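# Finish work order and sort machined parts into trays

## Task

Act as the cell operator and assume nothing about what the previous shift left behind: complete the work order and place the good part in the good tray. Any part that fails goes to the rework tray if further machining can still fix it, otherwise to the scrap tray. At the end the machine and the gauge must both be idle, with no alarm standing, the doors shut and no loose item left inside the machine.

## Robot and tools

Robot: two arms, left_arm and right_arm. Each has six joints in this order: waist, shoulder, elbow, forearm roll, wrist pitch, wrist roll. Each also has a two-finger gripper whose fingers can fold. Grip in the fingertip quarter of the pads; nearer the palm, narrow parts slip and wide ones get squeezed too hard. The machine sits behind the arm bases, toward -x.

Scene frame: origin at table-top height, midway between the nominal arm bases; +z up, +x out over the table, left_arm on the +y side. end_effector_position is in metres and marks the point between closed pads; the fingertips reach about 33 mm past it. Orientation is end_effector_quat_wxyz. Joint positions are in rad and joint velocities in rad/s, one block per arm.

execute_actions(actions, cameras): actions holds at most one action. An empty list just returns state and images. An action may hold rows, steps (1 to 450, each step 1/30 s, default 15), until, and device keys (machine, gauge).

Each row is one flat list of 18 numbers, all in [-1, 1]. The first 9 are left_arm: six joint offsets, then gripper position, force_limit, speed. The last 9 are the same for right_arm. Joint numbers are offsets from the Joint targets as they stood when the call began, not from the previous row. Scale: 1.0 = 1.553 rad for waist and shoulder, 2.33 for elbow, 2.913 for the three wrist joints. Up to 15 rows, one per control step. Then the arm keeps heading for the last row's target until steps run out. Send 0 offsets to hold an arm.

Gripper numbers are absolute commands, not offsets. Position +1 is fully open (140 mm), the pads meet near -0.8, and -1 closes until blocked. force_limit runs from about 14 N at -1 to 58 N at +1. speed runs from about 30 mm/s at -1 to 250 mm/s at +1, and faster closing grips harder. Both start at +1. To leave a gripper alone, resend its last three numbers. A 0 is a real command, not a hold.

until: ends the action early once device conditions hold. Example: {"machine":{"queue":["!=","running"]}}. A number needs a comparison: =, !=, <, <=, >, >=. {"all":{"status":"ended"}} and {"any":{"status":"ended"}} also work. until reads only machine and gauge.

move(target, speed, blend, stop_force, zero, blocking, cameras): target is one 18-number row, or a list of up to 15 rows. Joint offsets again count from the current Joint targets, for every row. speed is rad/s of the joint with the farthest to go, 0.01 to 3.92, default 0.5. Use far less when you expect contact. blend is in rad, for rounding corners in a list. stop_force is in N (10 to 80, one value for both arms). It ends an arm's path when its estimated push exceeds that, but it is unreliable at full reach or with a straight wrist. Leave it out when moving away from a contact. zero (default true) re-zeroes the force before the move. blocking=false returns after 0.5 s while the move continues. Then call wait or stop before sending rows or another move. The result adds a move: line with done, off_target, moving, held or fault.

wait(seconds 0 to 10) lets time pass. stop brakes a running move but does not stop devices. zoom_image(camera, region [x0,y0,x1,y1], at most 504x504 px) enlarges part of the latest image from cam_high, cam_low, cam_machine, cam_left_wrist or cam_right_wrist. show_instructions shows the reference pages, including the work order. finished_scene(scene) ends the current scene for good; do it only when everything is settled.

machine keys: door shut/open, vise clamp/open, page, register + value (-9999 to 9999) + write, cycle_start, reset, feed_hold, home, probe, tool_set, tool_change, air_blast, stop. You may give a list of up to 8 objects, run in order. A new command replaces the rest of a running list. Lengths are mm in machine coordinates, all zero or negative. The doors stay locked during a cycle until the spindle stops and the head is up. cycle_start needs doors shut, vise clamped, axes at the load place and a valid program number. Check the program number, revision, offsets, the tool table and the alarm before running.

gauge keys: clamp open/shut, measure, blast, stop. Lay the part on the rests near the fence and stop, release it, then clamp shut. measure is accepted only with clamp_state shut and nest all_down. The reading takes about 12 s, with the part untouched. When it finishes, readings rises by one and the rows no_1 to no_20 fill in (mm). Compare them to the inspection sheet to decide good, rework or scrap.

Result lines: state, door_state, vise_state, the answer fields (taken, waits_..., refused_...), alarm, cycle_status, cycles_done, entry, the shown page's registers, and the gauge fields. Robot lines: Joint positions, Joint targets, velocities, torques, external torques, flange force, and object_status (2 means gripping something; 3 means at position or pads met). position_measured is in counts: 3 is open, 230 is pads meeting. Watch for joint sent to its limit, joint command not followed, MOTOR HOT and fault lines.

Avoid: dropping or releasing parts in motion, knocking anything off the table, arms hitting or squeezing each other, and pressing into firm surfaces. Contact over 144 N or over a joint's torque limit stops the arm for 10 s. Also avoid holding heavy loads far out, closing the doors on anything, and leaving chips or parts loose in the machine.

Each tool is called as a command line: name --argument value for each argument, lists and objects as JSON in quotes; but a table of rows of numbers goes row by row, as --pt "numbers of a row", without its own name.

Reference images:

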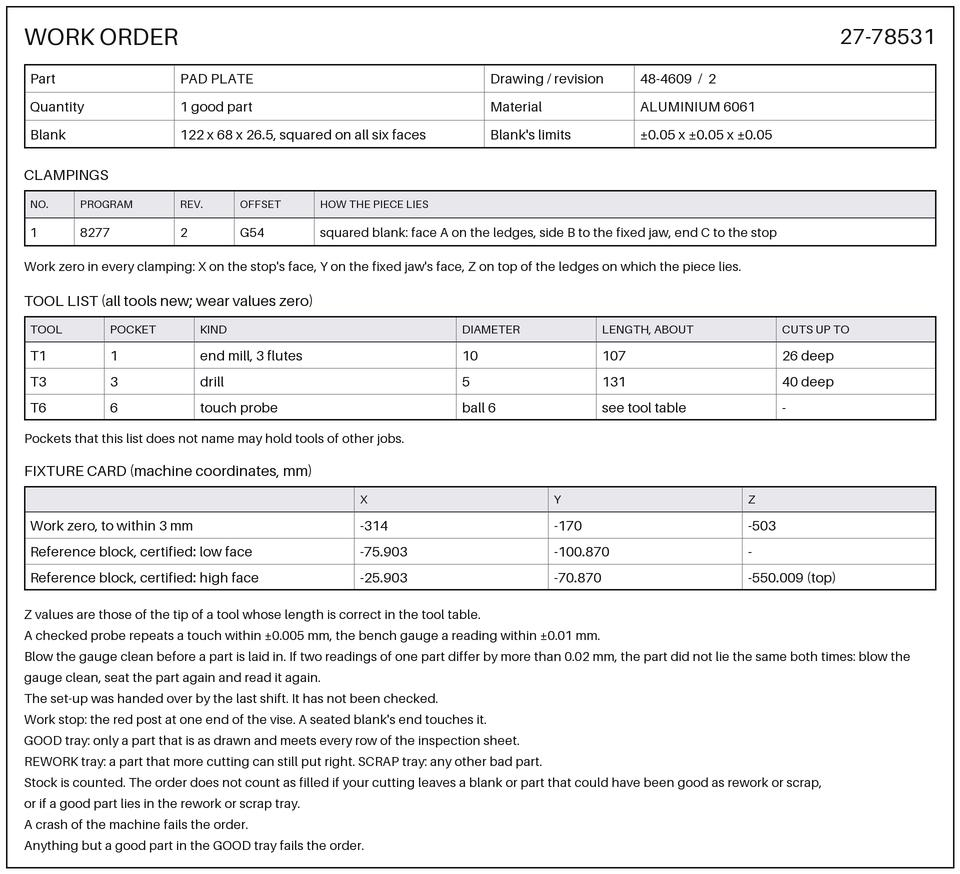

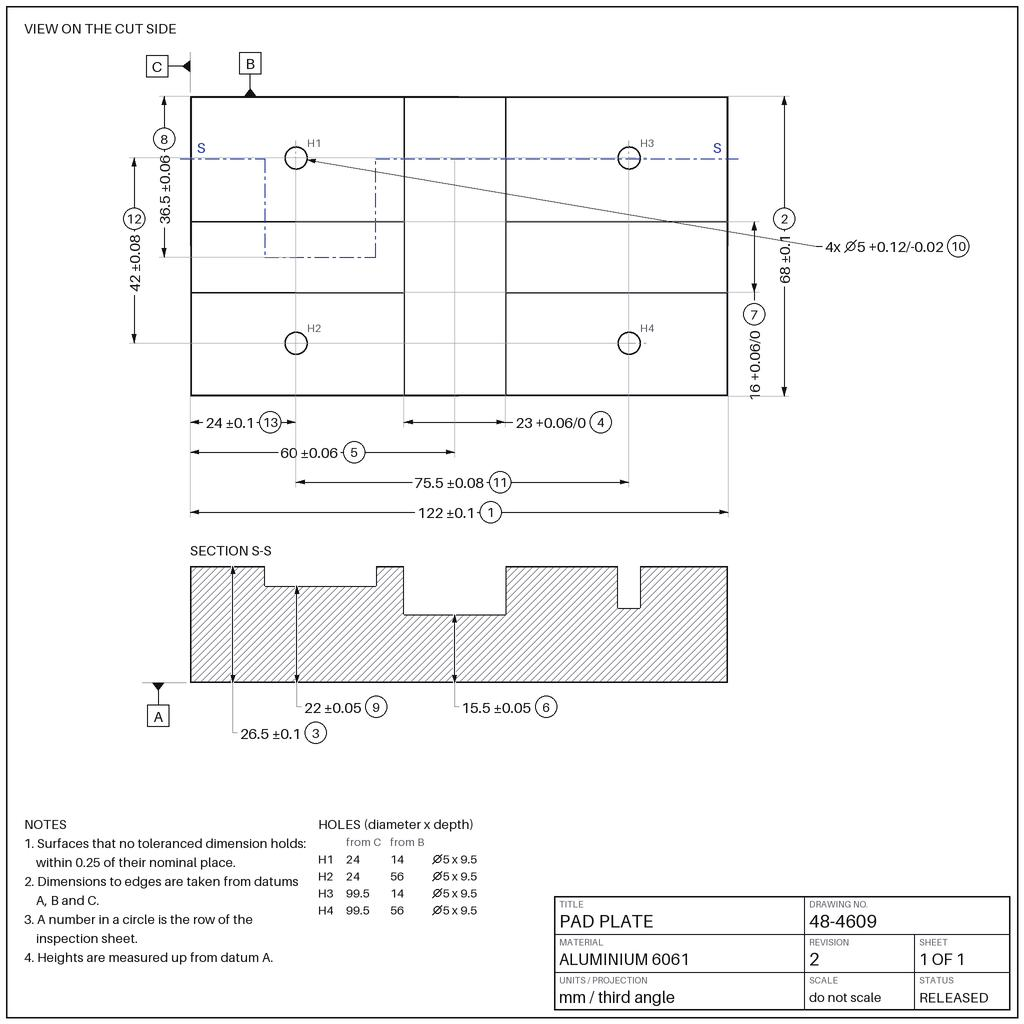

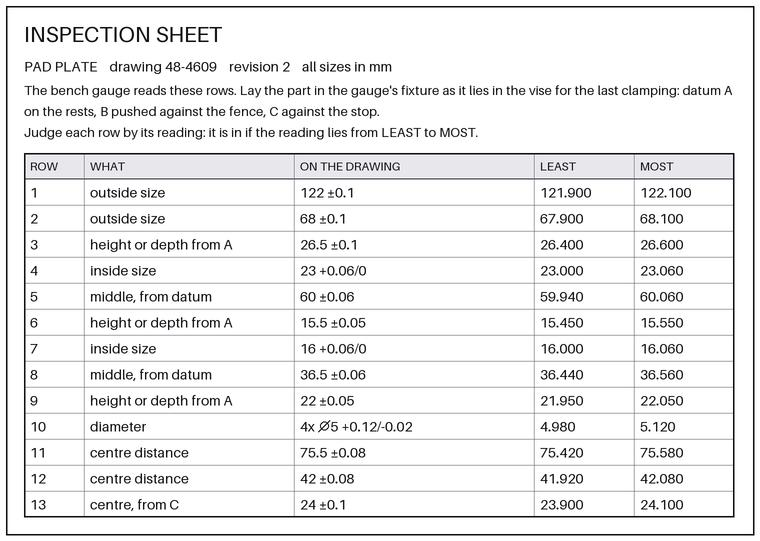

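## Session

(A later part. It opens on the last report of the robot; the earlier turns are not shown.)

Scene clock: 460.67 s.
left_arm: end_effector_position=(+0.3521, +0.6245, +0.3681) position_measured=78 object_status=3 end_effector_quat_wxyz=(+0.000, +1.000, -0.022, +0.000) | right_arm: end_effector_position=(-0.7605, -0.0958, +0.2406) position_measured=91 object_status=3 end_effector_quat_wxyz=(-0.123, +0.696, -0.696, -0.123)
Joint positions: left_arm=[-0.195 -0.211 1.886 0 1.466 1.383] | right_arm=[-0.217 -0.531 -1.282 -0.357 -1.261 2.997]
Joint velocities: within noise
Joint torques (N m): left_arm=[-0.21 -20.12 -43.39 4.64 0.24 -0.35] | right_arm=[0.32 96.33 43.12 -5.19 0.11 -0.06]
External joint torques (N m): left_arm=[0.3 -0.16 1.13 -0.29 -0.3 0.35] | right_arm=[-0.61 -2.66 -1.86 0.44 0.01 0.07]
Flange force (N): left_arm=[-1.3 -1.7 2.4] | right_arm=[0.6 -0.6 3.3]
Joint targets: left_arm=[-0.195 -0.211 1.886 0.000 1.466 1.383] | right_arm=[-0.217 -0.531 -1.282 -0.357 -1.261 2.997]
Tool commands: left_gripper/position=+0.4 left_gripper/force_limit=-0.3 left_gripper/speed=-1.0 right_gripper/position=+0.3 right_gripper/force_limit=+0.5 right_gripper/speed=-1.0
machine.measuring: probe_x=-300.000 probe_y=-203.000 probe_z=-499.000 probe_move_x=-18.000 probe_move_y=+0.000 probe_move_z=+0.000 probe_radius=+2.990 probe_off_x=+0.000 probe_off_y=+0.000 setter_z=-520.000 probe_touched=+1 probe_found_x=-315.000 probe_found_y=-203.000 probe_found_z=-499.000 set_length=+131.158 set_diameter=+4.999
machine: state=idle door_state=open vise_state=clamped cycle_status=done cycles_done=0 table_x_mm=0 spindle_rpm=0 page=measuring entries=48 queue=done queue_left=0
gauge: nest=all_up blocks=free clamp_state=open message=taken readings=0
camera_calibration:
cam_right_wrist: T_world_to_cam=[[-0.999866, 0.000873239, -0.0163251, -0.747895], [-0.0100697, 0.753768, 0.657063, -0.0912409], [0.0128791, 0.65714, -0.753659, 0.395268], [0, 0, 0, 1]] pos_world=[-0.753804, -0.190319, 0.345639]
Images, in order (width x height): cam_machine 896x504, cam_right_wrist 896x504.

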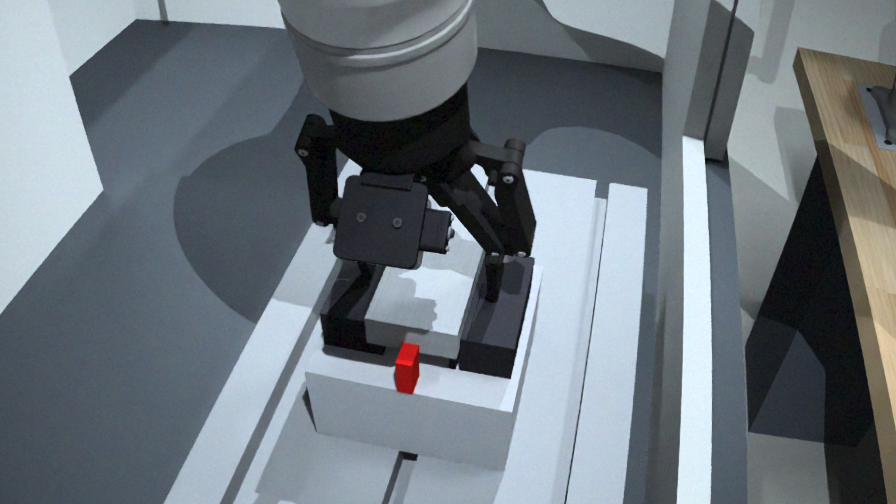

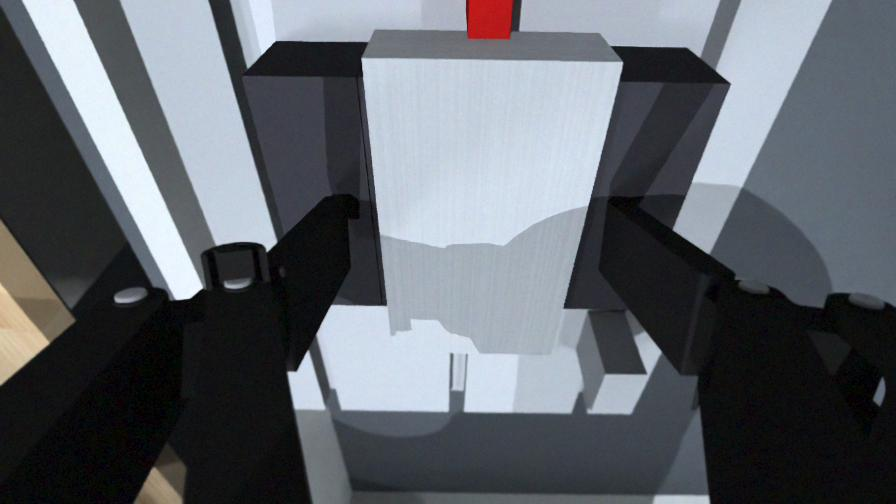

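move --pt "0 0 0 0 0 0 0.4 -0.3 -1 0 0.0135 0.0326 0.0034 -0.0314 -0.012 0.3 0.5 -1" --pt "0 0 0 0 0 0 0.4 -0.3 -1 0 0.2223 -0.1385 0.0015 -0.0048 -0.004 0.3 0.5 -1" --pt "0 0 0 0 0 0 0.4 -0.3 -1 -0.8261 0.5853 -0.4154 0.0882 0.1046 -0.4658 0.3 0.5 -1" --speed '[0.1,0.3,0.7]' --blend '[0.01,0.05,0]' --cameras '["cam_machine","cam_low"]'

zoom_image --camera "cam_machine" --region '[320, 180, 560, 420]'

execute_actions --actions '[{"machine":[{"door":"shut"},{"register":"tool_call","value":6,"write":true},{"tool_change":true},{"register":"probe_move_x","value":0,"write":true},{"register":"probe_x","value":-300,"write":true},{"register":"probe_y","value":-180,"write":true},{"register":"probe_z","value":-468,"write":true},{"register":"probe_move_z","value":-14,"write":true,"probe":true}],"steps":450,"until":{"machine":{"queue":["!=","running"]}}}]' --cameras '[]'

execute_actions --actions '[{"steps":450,"until":{"machine":{"queue":["!=","running"]}}}]' --cameras '[]'

execute_actions --actions '[{"machine":[{"register":"probe_x","value":-200,"write":true},{"register":"probe_y","value":-228,"write":true,"probe":true}],"steps":450,"until":{"machine":{"queue":["!=","running"]}}}]' --cameras '[]'

execute_actions --actions '[{"machine":[{"register":"probe_move_z","value":0,"write":true},{"register":"probe_x","value":-181,"write":true},{"register":"probe_y","value":-203,"write":true},{"register":"probe_z","value":-490,"write":true},{"register":"probe_move_x","value":-18,"write":true,"probe":true}],"steps":450,"until":{"machine":{"queue":["!=","running"]}}}]' --cameras '["cam_machine"]'

execute_actions --actions '[{"machine":[{"register":"probe_move_x","value":0,"write":true},{"register":"probe_x","value":-260,"write":true},{"register":"probe_y","value":-250,"write":true},{"register":"probe_z","value":-484,"write":true},{"register":"probe_move_y","value":18,"write":true,"probe":true}],"steps":450,"until":{"machine":{"queue":["!=","running"]}}}]' --cameras '["cam_machine"]'

Scene clock: 471.00 s.
left_arm: end_effector_position=(+0.3521, +0.6245, +0.3681) position_measured=78 object_status=3 end_effector_quat_wxyz=(+0.000, +1.000, -0.022, +0.000) | right_arm: end_effector_position=(+0.1062, -0.0384, +0.2481) position_measured=91 object_status=3 end_effector_quat_wxyz=(-0.137, +0.705, -0.691, -0.087)
Joint positions: left_arm=[-0.195 -0.211 1.886 0 1.466 1.383] | right_arm=[-1.501 0.378 -2.249 -0.1 -0.956 1.64]
Joint velocities: within noise
Joint torques (N m): left_arm=[0.55 -19.58 -43.57 4.65 0.27 -0.39] | right_arm=[0.65 1.79 42.78 -4.76 0.85 -0.13]
External joint torques (N m): left_arm=[-0.43 -1.04 1.2 -0.29 -0.32 0.39] | right_arm=[-0.61 0.98 -1.75 0.45 -0.05 0.12]
Flange force (N): left_arm=[-3.2 -0.2 2.4] | right_arm=[4.3 -1.6 0.7]
Joint targets: left_arm=[-0.195 -0.211 1.886 0.000 1.466 1.383] | right_arm=[-1.501 0.378 -2.250 -0.100 -0.956 1.640]
machine.measuring: probe_x=-300.000 probe_y=-203.000 probe_z=-499.000 probe_move_x=-18.000 probe_move_y=+0.000 probe_move_z=+0.000 probe_radius=+2.990 probe_off_x=+0.000 probe_off_y=+0.000 setter_z=-520.000 probe_touched=+1 probe_found_x=-315.000 probe_found_y=-203.000 probe_found_z=-499.000 set_length=+131.158 set_diameter=+4.999
machine: state=idle door_state=open vise_state=clamped cycle_status=done cycles_done=0 table_x_mm=0 spindle_rpm=0 page=measuring entries=48 queue=done queue_left=0
gauge: nest=all_up blocks=free clamp_state=open message=taken readings=0
move: done
Images, in order (width x height): cam_low 896x504, cam_machine 896x504.

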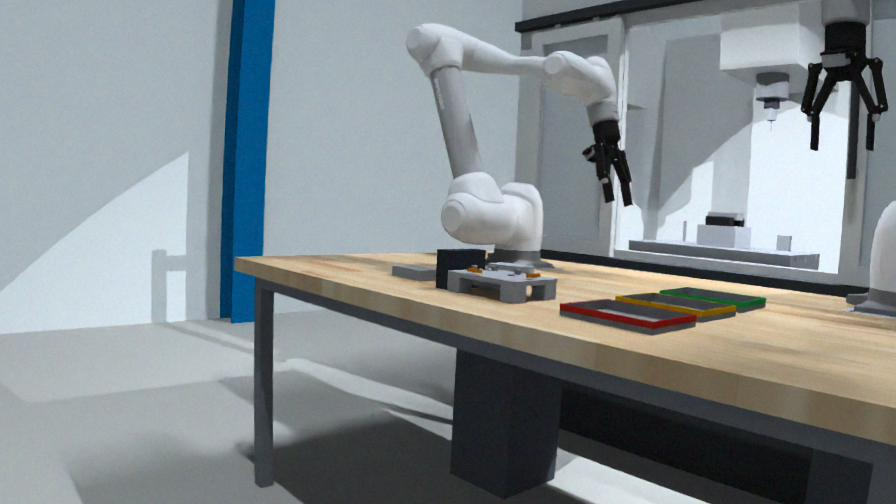

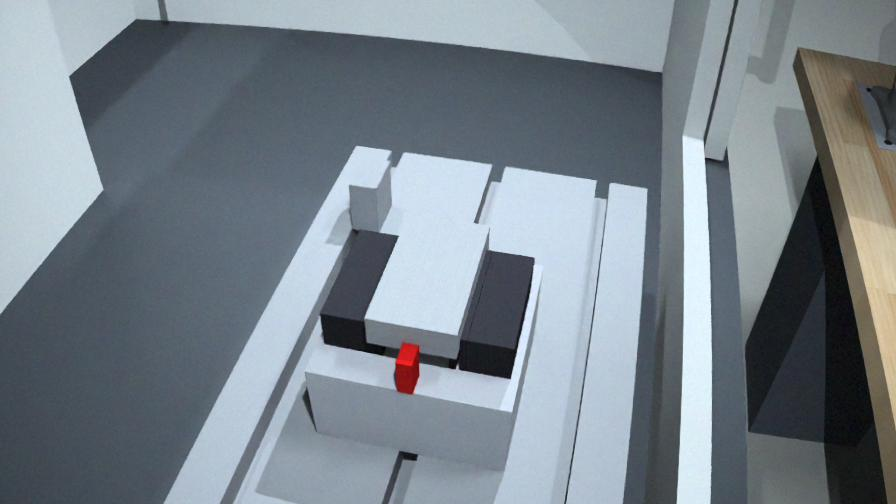

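Scaled by 2.100 from the camera's 896x504 image, which has a finer 1280x720 frame.

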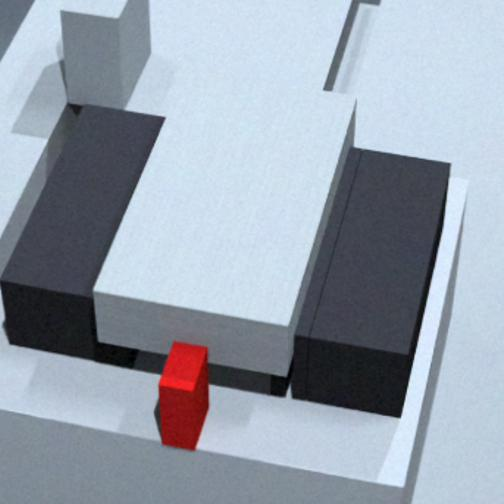

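Scene clock: 486.20 s.
left_arm: end_effector_position=(+0.3521, +0.6245, +0.3681) position_measured=78 object_status=3 end_effector_quat_wxyz=(+0.000, +1.000, -0.022, +0.000) | right_arm: end_effector_position=(+0.1062, -0.0384, +0.2482) position_measured=91 object_status=3 end_effector_quat_wxyz=(-0.137, +0.705, -0.691, -0.087)
Joint positions: left_arm=[-0.195 -0.211 1.886 0 1.466 1.383] | right_arm=[-1.501 0.378 -2.25 -0.1 -0.956 1.64]
Joint velocities: within noise
Joint torques (N m): left_arm=[0.43 -20.26 -43.41 4.73 0.26 -0.34] | right_arm=[0.28 0.75 42.8 -4.78 0.86 -0.05]
External joint torques (N m): left_arm=[-0.22 -0.44 1.02 -0.37 -0.31 0.34] | right_arm=[-0.21 1.92 -1.81 0.47 -0.06 0.05]
Flange force (N): left_arm=[-1.9 -0.5 2.2] | right_arm=[6.1 -0.5 -0.5]
Joint targets: left_arm=[-0.195 -0.211 1.886 0.000 1.466 1.383] | right_arm=[-1.501 0.378 -2.250 -0.100 -0.956 1.640]
Tool commands: left_gripper/position=+0.4 left_gripper/force_limit=-0.3 left_gripper/speed=-1.0 right_gripper/position=+0.3 right_gripper/force_limit=+0.5 right_gripper/speed=-1.0
machine.measuring: probe_x=-300.000 probe_y=-180.000 probe_z=-468.000 probe_move_x=+0.000 probe_move_y=+0.000 probe_move_z=-14.000 probe_radius=+2.990 probe_off_x=+0.000 probe_off_y=+0.000 setter_z=-520.000 probe_touched=+1 probe_found_x=-315.000 probe_found_y=-203.000 probe_found_z=-499.000 set_length=+131.158 set_diameter=+4.999
machine: state=busy door_state=shut vise_state=clamped cycle_status=moving cycles_done=0 table_x_mm=58 spindle_rpm=0 page=measuring entries=56 queue=running queue_left=0
gauge: nest=all_up blocks=free clamp_state=open message=taken readings=0
No camera images: "cameras" was empty.

Scene clock: 486.73 s.
left_arm: end_effector_position=(+0.3521, +0.6245, +0.3681) position_measured=78 object_status=3 end_effector_quat_wxyz=(+0.000, +1.000, -0.022, +0.000) | right_arm: end_effector_position=(+0.1062, -0.0384, +0.2482) position_measured=91 object_status=3 end_effector_quat_wxyz=(-0.137, +0.705, -0.691, -0.087)
Joint positions: left_arm=[-0.195 -0.211 1.886 0 1.466 1.383] | right_arm=[-1.501 0.378 -2.25 -0.1 -0.956 1.64]
Joint velocities: within noise
Joint torques (N m): left_arm=[0.31 -20.06 -43.37 4.65 0.27 -0.39] | right_arm=[0.34 0.91 42.62 -4.72 0.84 -0.09]
External joint torques (N m): left_arm=[-0.18 -0.53 1.11 -0.3 -0.31 0.39] | right_arm=[-0.29 1.8 -1.61 0.41 -0.05 0.09]
Flange force (N): left_arm=[-2.1 -0.7 2.3] | right_arm=[5.5 -0.6 -0.5]
Joint targets: left_arm=[-0.195 -0.211 1.886 0.000 1.466 1.383] | right_arm=[-1.501 0.378 -2.250 -0.100 -0.956 1.640]
Tool commands: left_gripper/position=+0.4 left_gripper/force_limit=-0.3 left_gripper/speed=-1.0 right_gripper/position=+0.3 right_gripper/force_limit=+0.5 right_gripper/speed=-1.0
machine.measuring: probe_x=-300.000 probe_y=-180.000 probe_z=-468.000 probe_move_x=+0.000 probe_move_y=+0.000 probe_move_z=-14.000 probe_radius=+2.990 probe_off_x=+0.000 probe_off_y=+0.000 setter_z=-520.000 probe_touched=+1 probe_found_x=-300.000 probe_found_y=-180.000 probe_found_z=-476.315 set_length=+131.158 set_diameter=+4.999
machine: state=idle door_state=shut vise_state=clamped cycle_status=done cycles_done=0 table_x_mm=0 spindle_rpm=0 page=measuring entries=56 queue=done queue_left=0
gauge: nest=all_up blocks=free clamp_state=open message=taken readings=0
No camera images: "cameras" was empty.

Scene clock: 494.03 s.
left_arm: end_effector_position=(+0.3521, +0.6245, +0.3681) position_measured=78 object_status=3 end_effector_quat_wxyz=(+0.000, +1.000, -0.022, +0.000) | right_arm: end_effector_position=(+0.1062, -0.0384, +0.2482) position_measured=91 object_status=3 end_effector_quat_wxyz=(-0.137, +0.705, -0.691, -0.087)
Joint positions: left_arm=[-0.195 -0.211 1.886 0 1.466 1.383] | right_arm=[-1.501 0.378 -2.25 -0.1 -0.956 1.64]
Joint velocities: within noise
Joint torques (N m): left_arm=[0.32 -20.12 -43.4 4.68 0.27 -0.31] | right_arm=[0.33 1.26 42.84 -4.75 0.82 -0.08]
External joint torques (N m): left_arm=[-0.34 -0.32 0.98 -0.31 -0.33 0.31] | right_arm=[-0.3 1.46 -1.81 0.44 -0.03 0.08]
Flange force (N): left_arm=[-1.7 -0.1 2.2] | right_arm=[5.3 -0.7 0.2]
Joint targets: left_arm=[-0.195 -0.211 1.886 0.000 1.466 1.383] | right_arm=[-1.501 0.378 -2.250 -0.100 -0.956 1.640]
Tool commands: left_gripper/position=+0.4 left_gripper/force_limit=-0.3 left_gripper/speed=-1.0 right_gripper/position=+0.3 right_gripper/force_limit=+0.5 right_gripper/speed=-1.0
machine.measuring: probe_x=-200.000 probe_y=-228.000 probe_z=-468.000 probe_move_x=+0.000 probe_move_y=+0.000 probe_move_z=-14.000 probe_radius=+2.990 probe_off_x=+0.000 probe_off_y=+0.000 setter_z=-520.000 probe_touched=+1 probe_found_x=-200.000 probe_found_y=-228.000 probe_found_z=-476.318 set_length=+131.158 set_diameter=+4.999
machine: state=idle door_state=shut vise_state=clamped cycle_status=done cycles_done=0 table_x_mm=0 spindle_rpm=0 page=measuring entries=59 queue=done queue_left=0
gauge: nest=all_up blocks=free clamp_state=open message=taken readings=0
No camera images: "cameras" was empty.

Scene clock: 502.23 s.
left_arm: end_effector_position=(+0.3521, +0.6245, +0.3681) position_measured=78 object_status=3 end_effector_quat_wxyz=(+0.000, +1.000, -0.022, +0.000) | right_arm: end_effector_position=(+0.1062, -0.0384, +0.2482) position_measured=91 object_status=3 end_effector_quat_wxyz=(-0.137, +0.705, -0.691, -0.087)
Joint positions: left_arm=[-0.195 -0.211 1.886 0 1.466 1.383] | right_arm=[-1.501 0.378 -2.25 -0.1 -0.956 1.64]
Joint velocities: within noise
Joint torques (N m): left_arm=[0.27 -20.28 -43.3 4.68 0.26 -0.38] | right_arm=[0.19 0.98 42.76 -4.78 0.88 -0.13]
External joint torques (N m): left_arm=[-0.17 -0.38 0.99 -0.33 -0.31 0.38] | right_arm=[-0.14 1.71 -1.76 0.47 -0.08 0.12]
Flange force (N): left_arm=[-1.7 -0.7 2.1] | right_arm=[5.6 0.0 -0.4]
Joint targets: left_arm=[-0.195 -0.211 1.886 0.000 1.466 1.383] | right_arm=[-1.501 0.378 -2.250 -0.100 -0.956 1.640]
Tool commands: left_gripper/position=+0.4 left_gripper/force_limit=-0.3 left_gripper/speed=-1.0 right_gripper/position=+0.3 right_gripper/force_limit=+0.5 right_gripper/speed=-1.0
machine.measuring: probe_x=-181.000 probe_y=-203.000 probe_z=-490.000 probe_move_x=-18.000 probe_move_y=+0.000 probe_move_z=+0.000 probe_radius=+2.990 probe_off_x=+0.000 probe_off_y=+0.000 setter_z=-520.000 probe_touched=+1 probe_found_x=-192.999 probe_found_y=-203.000 probe_found_z=-490.000 set_length=+131.158 set_diameter=+4.999
machine: state=idle door_state=shut vise_state=clamped cycle_status=done cycles_done=0 table_x_mm=0 spindle_rpm=0 page=measuring entries=65 queue=done queue_left=0
gauge: nest=all_up blocks=free clamp_state=open message=taken readings=0
Images, in order (width x height): cam_machine 896x504.

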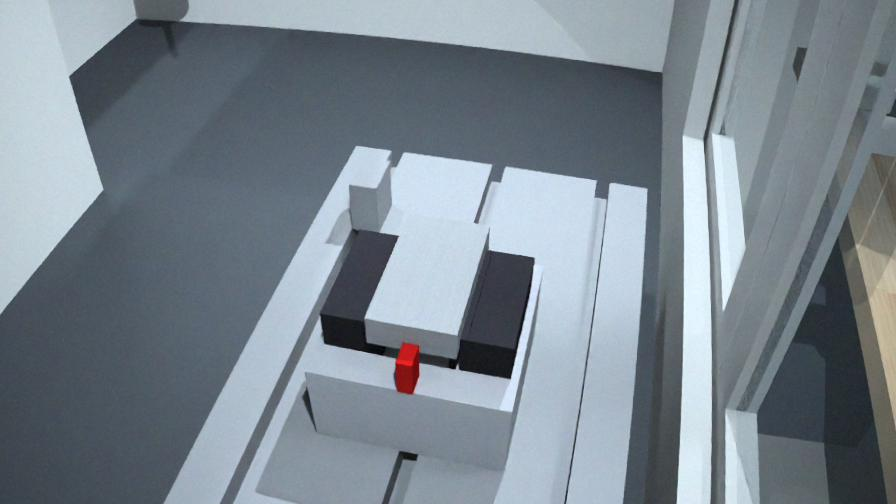

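Scene clock: 510.80 s.
left_arm: end_effector_position=(+0.3521, +0.6245, +0.3681) position_measured=78 object_status=3 end_effector_quat_wxyz=(+0.000, +1.000, -0.022, +0.000) | right_arm: end_effector_position=(+0.1062, -0.0384, +0.2482) position_measured=91 object_status=3 end_effector_quat_wxyz=(-0.137, +0.705, -0.691, -0.087)
Joint positions: left_arm=[-0.195 -0.211 1.886 0 1.466 1.383] | right_arm=[-1.501 0.378 -2.25 -0.1 -0.956 1.64]
Joint velocities: within noise
Joint torques (N m): left_arm=[0.55 -20.03 -43.56 4.62 0.26 -0.38] | right_arm=[0.09 1.43 42.69 -4.77 0.81 -0.1]
External joint torques (N m): left_arm=[-0.5 -0.58 1.23 -0.27 -0.31 0.38] | right_arm=[-0.09 1.36 -1.67 0.46 -0.02 0.1]
Flange force (N): left_arm=[-2.5 0.0 2.5] | right_arm=[4.9 0.0 0.1]
Joint targets: left_arm=[-0.195 -0.211 1.886 0.000 1.466 1.383] | right_arm=[-1.501 0.378 -2.250 -0.100 -0.956 1.640]
Tool commands: left_gripper/position=+0.4 left_gripper/force_limit=-0.3 left_gripper/speed=-1.0 right_gripper/position=+0.3 right_gripper/force_limit=+0.5 right_gripper/speed=-1.0
machine.measuring: probe_x=-260.000 probe_y=-250.000 probe_z=-484.000 probe_move_x=+0.000 probe_move_y=+18.000 probe_move_z=+0.000 probe_radius=+2.990 probe_off_x=+0.000 probe_off_y=+0.000 setter_z=-520.000 probe_touched=+1 probe_found_x=-260.000 probe_found_y=-237.014 probe_found_z=-484.000 set_length=+131.158 set_diameter=+4.999
machine: state=idle door_state=shut vise_state=clamped cycle_status=done cycles_done=0 table_x_mm=0 spindle_rpm=0 page=measuring entries=71 queue=done queue_left=0
gauge: nest=all_up blocks=free clamp_state=open message=taken readings=0
Images, in order (width x height): cam_machine 896x504.

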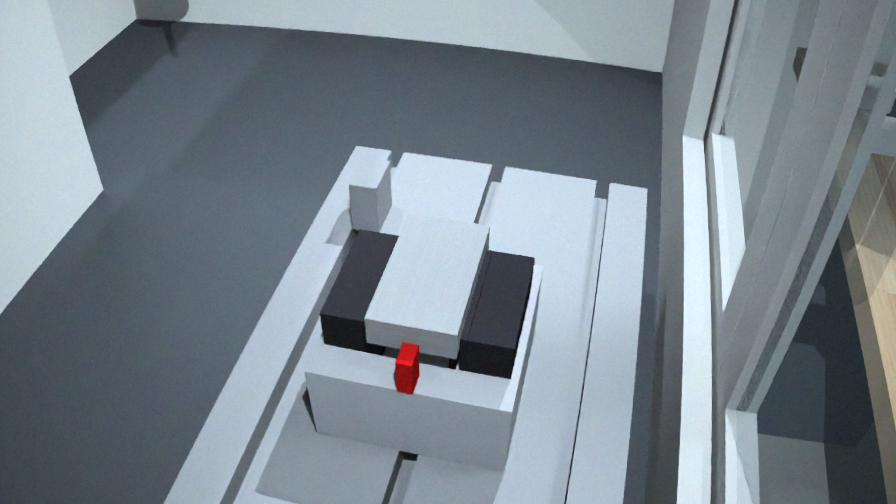

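execute_actions --actions '[{"machine":[{"page":"program"}],"steps":2}]' --cameras '[]'

execute_actions --actions '[{"machine":{"cycle_start":true},"steps":450,"until":{"machine":{"state":["!=","running"],"cycles_done":[">",0]}}}]' --cameras '["cam_machine"]'

Scene clock: 512.43 s.
left_arm: end_effector_position=(+0.3521, +0.6245, +0.3681) position_measured=78 object_status=3 end_effector_quat_wxyz=(+0.000, +1.000, -0.022, +0.000) | right_arm: end_effector_position=(+0.1062, -0.0384, +0.2482) position_measured=91 object_status=3 end_effector_quat_wxyz=(-0.137, +0.705, -0.691, -0.087)
Joint positions: left_arm=[-0.195 -0.211 1.886 0 1.466 1.383] | right_arm=[-1.501 0.378 -2.25 -0.1 -0.956 1.64]
Joint velocities: within noise
Joint torques (N m): left_arm=[0.43 -20.31 -43.45 4.64 0.3 -0.35] | right_arm=[0.83 1.27 42.7 -4.77 0.85 -0.06]
External joint torques (N m): left_arm=[-0.29 0.07 1.33 -0.3 -0.35 0.35] | right_arm=[-0.71 1.39 -1.71 0.47 -0.06 0.06]
Flange force (N): left_arm=[-1.4 -0.3 2.9] | right_arm=[5.0 -2.2 0.2]
Joint targets: left_arm=[-0.195 -0.211 1.886 0.000 1.466 1.383] | right_arm=[-1.501 0.378 -2.250 -0.100 -0.956 1.640]
Tool commands: left_gripper/position=+0.4 left_gripper/force_limit=-0.3 left_gripper/speed=-1.0 right_gripper/position=+0.3 right_gripper/force_limit=+0.5 right_gripper/speed=-1.0
machine.program: program=+8277 tool_call=+6 tool_in_spindle=+6 program_revision=+2 program_offset=+54 load_peak=+0 stored1_number=+3904 stored1_revision=+5 stored2_number=+4459 stored2_revision=+3 stored3_number=+8277 stored3_revision=+2 stored4_number=+0 stored4_revision=+0 cycles=+0
machine: state=idle door_state=shut vise_state=clamped cycle_status=done cycles_done=0 table_x_mm=0 spindle_rpm=0 page=program entries=71 queue=done queue_left=0
gauge: nest=all_up blocks=free clamp_state=open message=taken readings=0
No camera images: "cameras" was empty.

Scene clock: 527.63 s.
left_arm: end_effector_position=(+0.3521, +0.6245, +0.3681) position_measured=78 object_status=3 end_effector_quat_wxyz=(+0.000, +1.000, -0.022, +0.000) | right_arm: end_effector_position=(+0.1062, -0.0384, +0.2482) position_measured=91 object_status=3 end_effector_quat_wxyz=(-0.137, +0.705, -0.691, -0.087)
Joint positions: left_arm=[-0.195 -0.211 1.886 0 1.466 1.383] | right_arm=[-1.501 0.378 -2.25 -0.1 -0.956 1.64]
Joint velocities: within noise
Joint torques (N m): left_arm=[0 -20.03 -43.57 4.58 0.32 -0.41] | right_arm=[0.41 1.39 42.75 -4.64 0.8 -0.09]
External joint torques (N m): left_arm=[0.09 -0.14 1.27 -0.23 -0.38 0.41] | right_arm=[-0.37 1.35 -1.75 0.34 -0.01 0.08]
Flange force (N): left_arm=[-1.5 -1.3 2.8] | right_arm=[5.0 -0.8 0.3]
Joint targets: left_arm=[-0.195 -0.211 1.886 0.000 1.466 1.383] | right_arm=[-1.501 0.378 -2.250 -0.100 -0.956 1.640]
Tool commands: left_gripper/position=+0.4 left_gripper/force_limit=-0.3 left_gripper/speed=-1.0 right_gripper/position=+0.3 right_gripper/force_limit=+0.5 right_gripper/speed=-1.0
machine.program: program=+8277 tool_call=+6 tool_in_spindle=+1 program_revision=+2 program_offset=+54 load_peak=+7 stored1_number=+3904 stored1_revision=+5 stored2_number=+4459 stored2_revision=+3 stored3_number=+8277 stored3_revision=+2 stored4_number=+0 stored4_revision=+0 cycles=+0
machine: state=running door_state=shut vise_state=clamped cycle_status=moving cycles_done=0 table_x_mm=87 spindle_rpm=9549 page=program entries=72 queue=running queue_left=0
gauge: nest=all_up blocks=free clamp_state=open message=taken readings=0
Images, in order (width x height): cam_machine 896x504.

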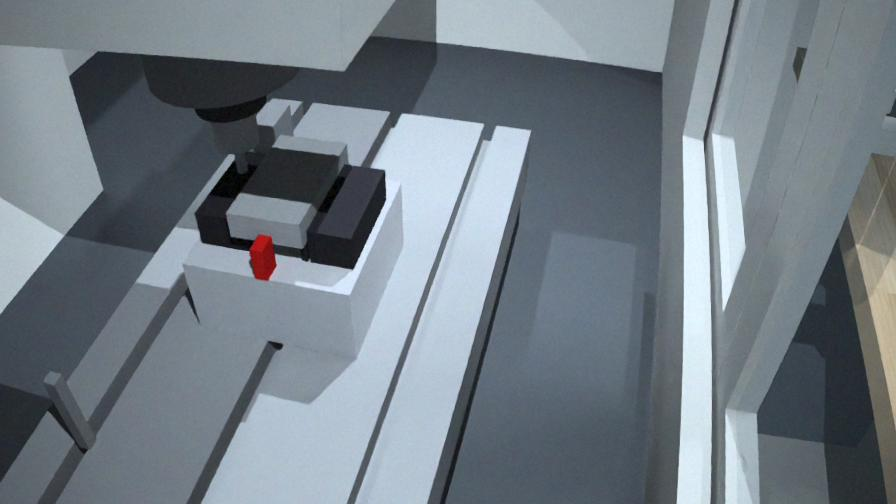

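move --target '[0,0,0,0,0,0,0.4,-0.3,-1,-0.5806,-0.3986,0.2608,0.0343,-0.1037,-0.3182,0.3,0.5,-1]' --cameras '["cam_right_wrist"]'

zoom_image --camera "cam_right_wrist" --region '[320, 60, 660, 400]'

Scene clock: 534.33 s.
left_arm: end_effector_position=(+0.3521, +0.6245, +0.3681) position_measured=78 object_status=3 end_effector_quat_wxyz=(+0.000, +1.000, -0.022, +0.000) | right_arm: end_effector_position=(+0.5998, -0.0296, +0.2503) position_measured=91 object_status=3 end_effector_quat_wxyz=(+0.000, +0.707, -0.707, +0.000)
Joint positions: left_arm=[-0.195 -0.211 1.886 0 1.466 1.383] | right_arm=[-2.403 -0.241 -1.642 0 -1.258 0.714]
Joint velocities: within noise
Joint torques (N m): left_arm=[0.18 -20.13 -43.61 4.62 0.21 -0.38] | right_arm=[0.7 65.19 41.58 -4.55 -0.03 -0.11]
External joint torques (N m): left_arm=[-0.05 -0.53 1.26 -0.26 -0.26 0.38] | right_arm=[-0.61 -0.55 -1.67 0.42 0 0.11]
Flange force (N): left_arm=[-2.3 -1.0 2.5] | right_arm=[2.1 1.4 2.4]
Joint targets: left_arm=[-0.195 -0.211 1.886 0.000 1.466 1.383] | right_arm=[-2.403 -0.241 -1.642 0.000 -1.258 0.714]
machine.program: program=+8277 tool_call=+6 tool_in_spindle=+1 program_revision=+2 program_offset=+54 load_peak=+7 stored1_number=+3904 stored1_revision=+5 stored2_number=+4459 stored2_revision=+3 stored3_number=+8277 stored3_revision=+2 stored4_number=+0 stored4_revision=+0 cycles=+0
machine: state=running door_state=shut vise_state=clamped cycle_status=moving cycles_done=0 table_x_mm=91 spindle_rpm=9549 page=program entries=72 queue=running queue_left=0
gauge: nest=all_up blocks=free clamp_state=open message=taken readings=0
move: done
camera_calibration:
cam_right_wrist: T_world_to_cam=[[-0.999859, -0.00481032, -0.0160842, 0.612048], [-0.0102752, 0.933006, 0.359714, -0.0538279], [0.0132764, 0.359829, -0.932924, 0.377448], [0, 0, 0, 1]] pos_world=[0.606397, -0.0826509, 0.381337]
Images, in order (width x height): cam_right_wrist 896x504.

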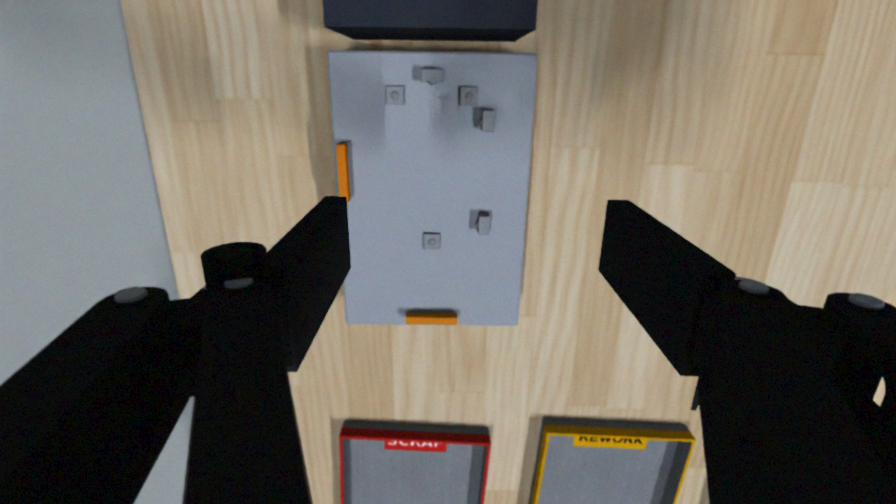

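Scaled by 1.482 from the camera's 896x504 image, which has a finer 1280x720 frame.

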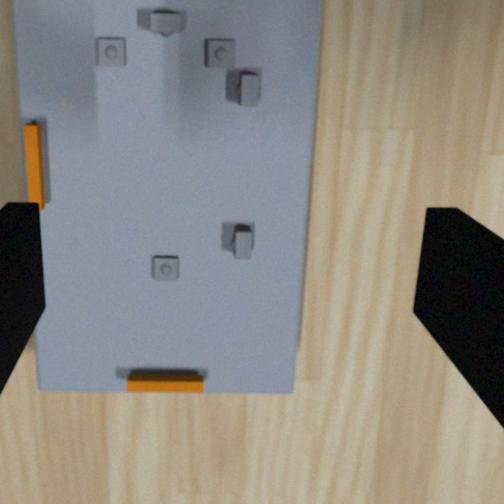

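execute_actions --actions '[{"steps":450,"until":{"machine":{"state":["!=","running"]}}}]' --cameras '["cam_machine"]'

execute_actions --actions '[{"steps":450,"until":{"machine":{"state":["!=","running"]}}}]' --cameras '[]'

execute_actions --actions '[{"steps":450,"until":{"machine":{"state":["!=","running"]}}}]' --cameras '["cam_machine"]'

Scene clock: 555.20 s.
left_arm: end_effector_position=(+0.3521, +0.6245, +0.3681) position_measured=78 object_status=3 end_effector_quat_wxyz=(+0.000, +1.000, -0.022, +0.000) | right_arm: end_effector_position=(+0.5999, -0.0297, +0.2503) position_measured=91 object_status=3 end_effector_quat_wxyz=(+0.000, +0.707, -0.707, +0.000)
Joint positions: left_arm=[-0.195 -0.211 1.886 0 1.466 1.383] | right_arm=[-2.403 -0.241 -1.642 0 -1.258 0.714]
Joint velocities: within noise
Joint torques (N m): left_arm=[0.02 -19.81 -43.54 4.64 0.27 -0.38] | right_arm=[0.34 65.85 41.55 -4.56 -0.03 -0.1]
External joint torques (N m): left_arm=[0.09 -0.64 1.24 -0.29 -0.32 0.38] | right_arm=[-0.26 -1.19 -1.61 0.43 -0.01 0.1]
Flange force (N): left_arm=[-2.3 -1.4 2.5] | right_arm=[1.0 0.9 2.6]
Joint targets: left_arm=[-0.195 -0.211 1.886 0.000 1.466 1.383] | right_arm=[-2.403 -0.241 -1.642 0.000 -1.258 0.714]
Tool commands: left_gripper/position=+0.4 left_gripper/force_limit=-0.3 left_gripper/speed=-1.0 right_gripper/position=+0.3 right_gripper/force_limit=+0.5 right_gripper/speed=-1.0
machine.program: program=+8277 tool_call=+6 tool_in_spindle=+1 program_revision=+2 program_offset=+54 load_peak=+7 stored1_number=+3904 stored1_revision=+5 stored2_number=+4459 stored2_revision=+3 stored3_number=+8277 stored3_revision=+2 stored4_number=+0 stored4_revision=+0 cycles=+0
machine: state=running door_state=shut vise_state=clamped cycle_status=moving cycles_done=0 table_x_mm=85 spindle_rpm=9549 page=program entries=72 queue=running queue_left=0
gauge: nest=all_up blocks=free clamp_state=open message=taken readings=0
Images, in order (width x height): cam_machine 896x504.

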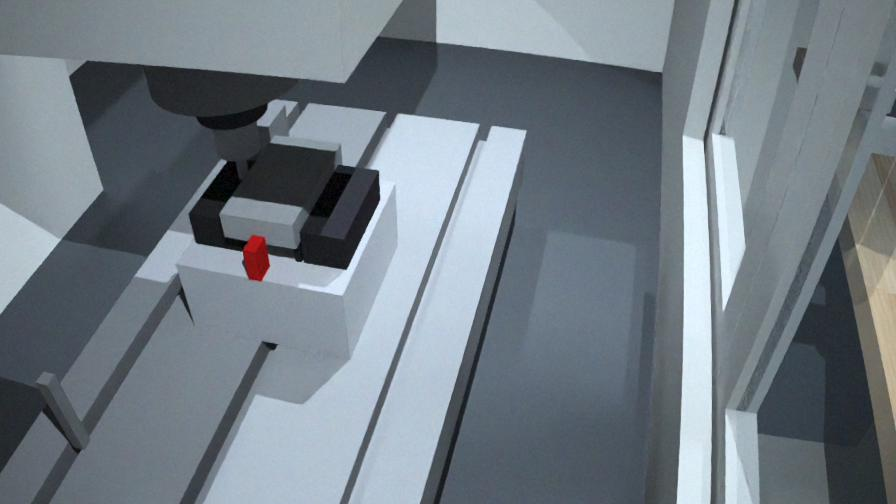

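Scene clock: 570.40 s.
left_arm: end_effector_position=(+0.3521, +0.6245, +0.3681) position_measured=78 object_status=3 end_effector_quat_wxyz=(+0.000, +1.000, -0.022, +0.000) | right_arm: end_effector_position=(+0.5999, -0.0297, +0.2503) position_measured=91 object_status=3 end_effector_quat_wxyz=(+0.000, +0.707, -0.707, +0.000)
Joint positions: left_arm=[-0.195 -0.211 1.886 0 1.466 1.383] | right_arm=[-2.403 -0.241 -1.642 0 -1.258 0.714]
Joint velocities: within noise
Joint torques (N m): left_arm=[0.13 -20.14 -43.53 4.68 0.23 -0.36] | right_arm=[0.17 65.94 41.61 -4.55 -0.02 -0.06]
External joint torques (N m): left_arm=[-0.05 -0.47 1.15 -0.32 -0.28 0.36] | right_arm=[-0.24 -1.33 -1.75 0.41 -0.01 0.06]
Flange force (N): left_arm=[-2.0 -0.9 2.4] | right_arm=[1.0 0.9 2.8]
Joint targets: left_arm=[-0.195 -0.211 1.886 0.000 1.466 1.383] | right_arm=[-2.403 -0.241 -1.642 0.000 -1.258 0.714]
Tool commands: left_gripper/position=+0.4 left_gripper/force_limit=-0.3 left_gripper/speed=-1.0 right_gripper/position=+0.3 right_gripper/force_limit=+0.5 right_gripper/speed=-1.0
machine.program: program=+8277 tool_call=+6 tool_in_spindle=+1 program_revision=+2 program_offset=+54 load_peak=+7 stored1_number=+3904 stored1_revision=+5 stored2_number=+4459 stored2_revision=+3 stored3_number=+8277 stored3_revision=+2 stored4_number=+0 stored4_revision=+0 cycles=+0
machine: state=running door_state=shut vise_state=clamped cycle_status=moving cycles_done=0 table_x_mm=147 spindle_rpm=9549 page=program entries=72 queue=running queue_left=0
gauge: nest=all_up blocks=free clamp_state=open message=taken readings=0
No camera images: "cameras" was empty.

Scene clock: 585.60 s.
left_arm: end_effector_position=(+0.3521, +0.6245, +0.3681) position_measured=78 object_status=3 end_effector_quat_wxyz=(+0.000, +1.000, -0.022, +0.000) | right_arm: end_effector_position=(+0.5999, -0.0297, +0.2503) position_measured=91 object_status=3 end_effector_quat_wxyz=(+0.000, +0.707, -0.707, +0.000)
Joint positions: left_arm=[-0.195 -0.211 1.886 0 1.466 1.383] | right_arm=[-2.403 -0.241 -1.642 0 -1.258 0.714]
Joint velocities: within noise
Joint torques (N m): left_arm=[0.08 -20.25 -43.35 4.64 0.36 -0.37] | right_arm=[0.31 65.79 41.68 -4.59 -0.04 -0.1]
External joint torques (N m): left_arm=[-0.06 -0.44 0.97 -0.29 -0.41 0.37] | right_arm=[-0.28 -1.35 -1.88 0.47 0.01 0.1]
Flange force (N): left_arm=[-1.7 -0.9 2.3] | right_arm=[1.2 1.1 3.0]
Joint targets: left_arm=[-0.195 -0.211 1.886 0.000 1.466 1.383] | right_arm=[-2.403 -0.241 -1.642 0.000 -1.258 0.714]
Tool commands: left_gripper/position=+0.4 left_gripper/force_limit=-0.3 left_gripper/speed=-1.0 right_gripper/position=+0.3 right_gripper/force_limit=+0.5 right_gripper/speed=-1.0
machine.program: program=+8277 tool_call=+6 tool_in_spindle=+1 program_revision=+2 program_offset=+54 load_peak=+7 stored1_number=+3904 stored1_revision=+5 stored2_number=+4459 stored2_revision=+3 stored3_number=+8277 stored3_revision=+2 stored4_number=+0 stored4_revision=+0 cycles=+0
machine: state=running door_state=shut vise_state=clamped cycle_status=moving cycles_done=0 table_x_mm=38 spindle_rpm=9549 page=program entries=72 queue=running queue_left=0
gauge: nest=all_up blocks=free clamp_state=open message=taken readings=0
Images, in order (width x height): cam_machine 896x504.

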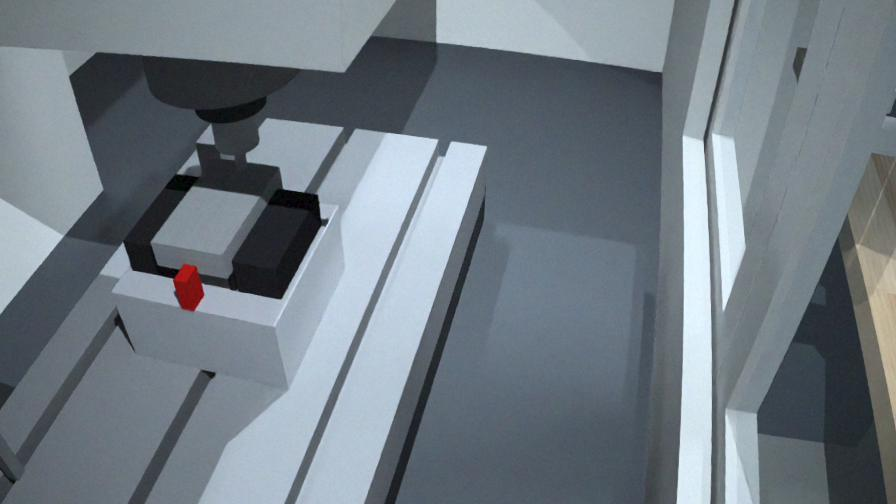

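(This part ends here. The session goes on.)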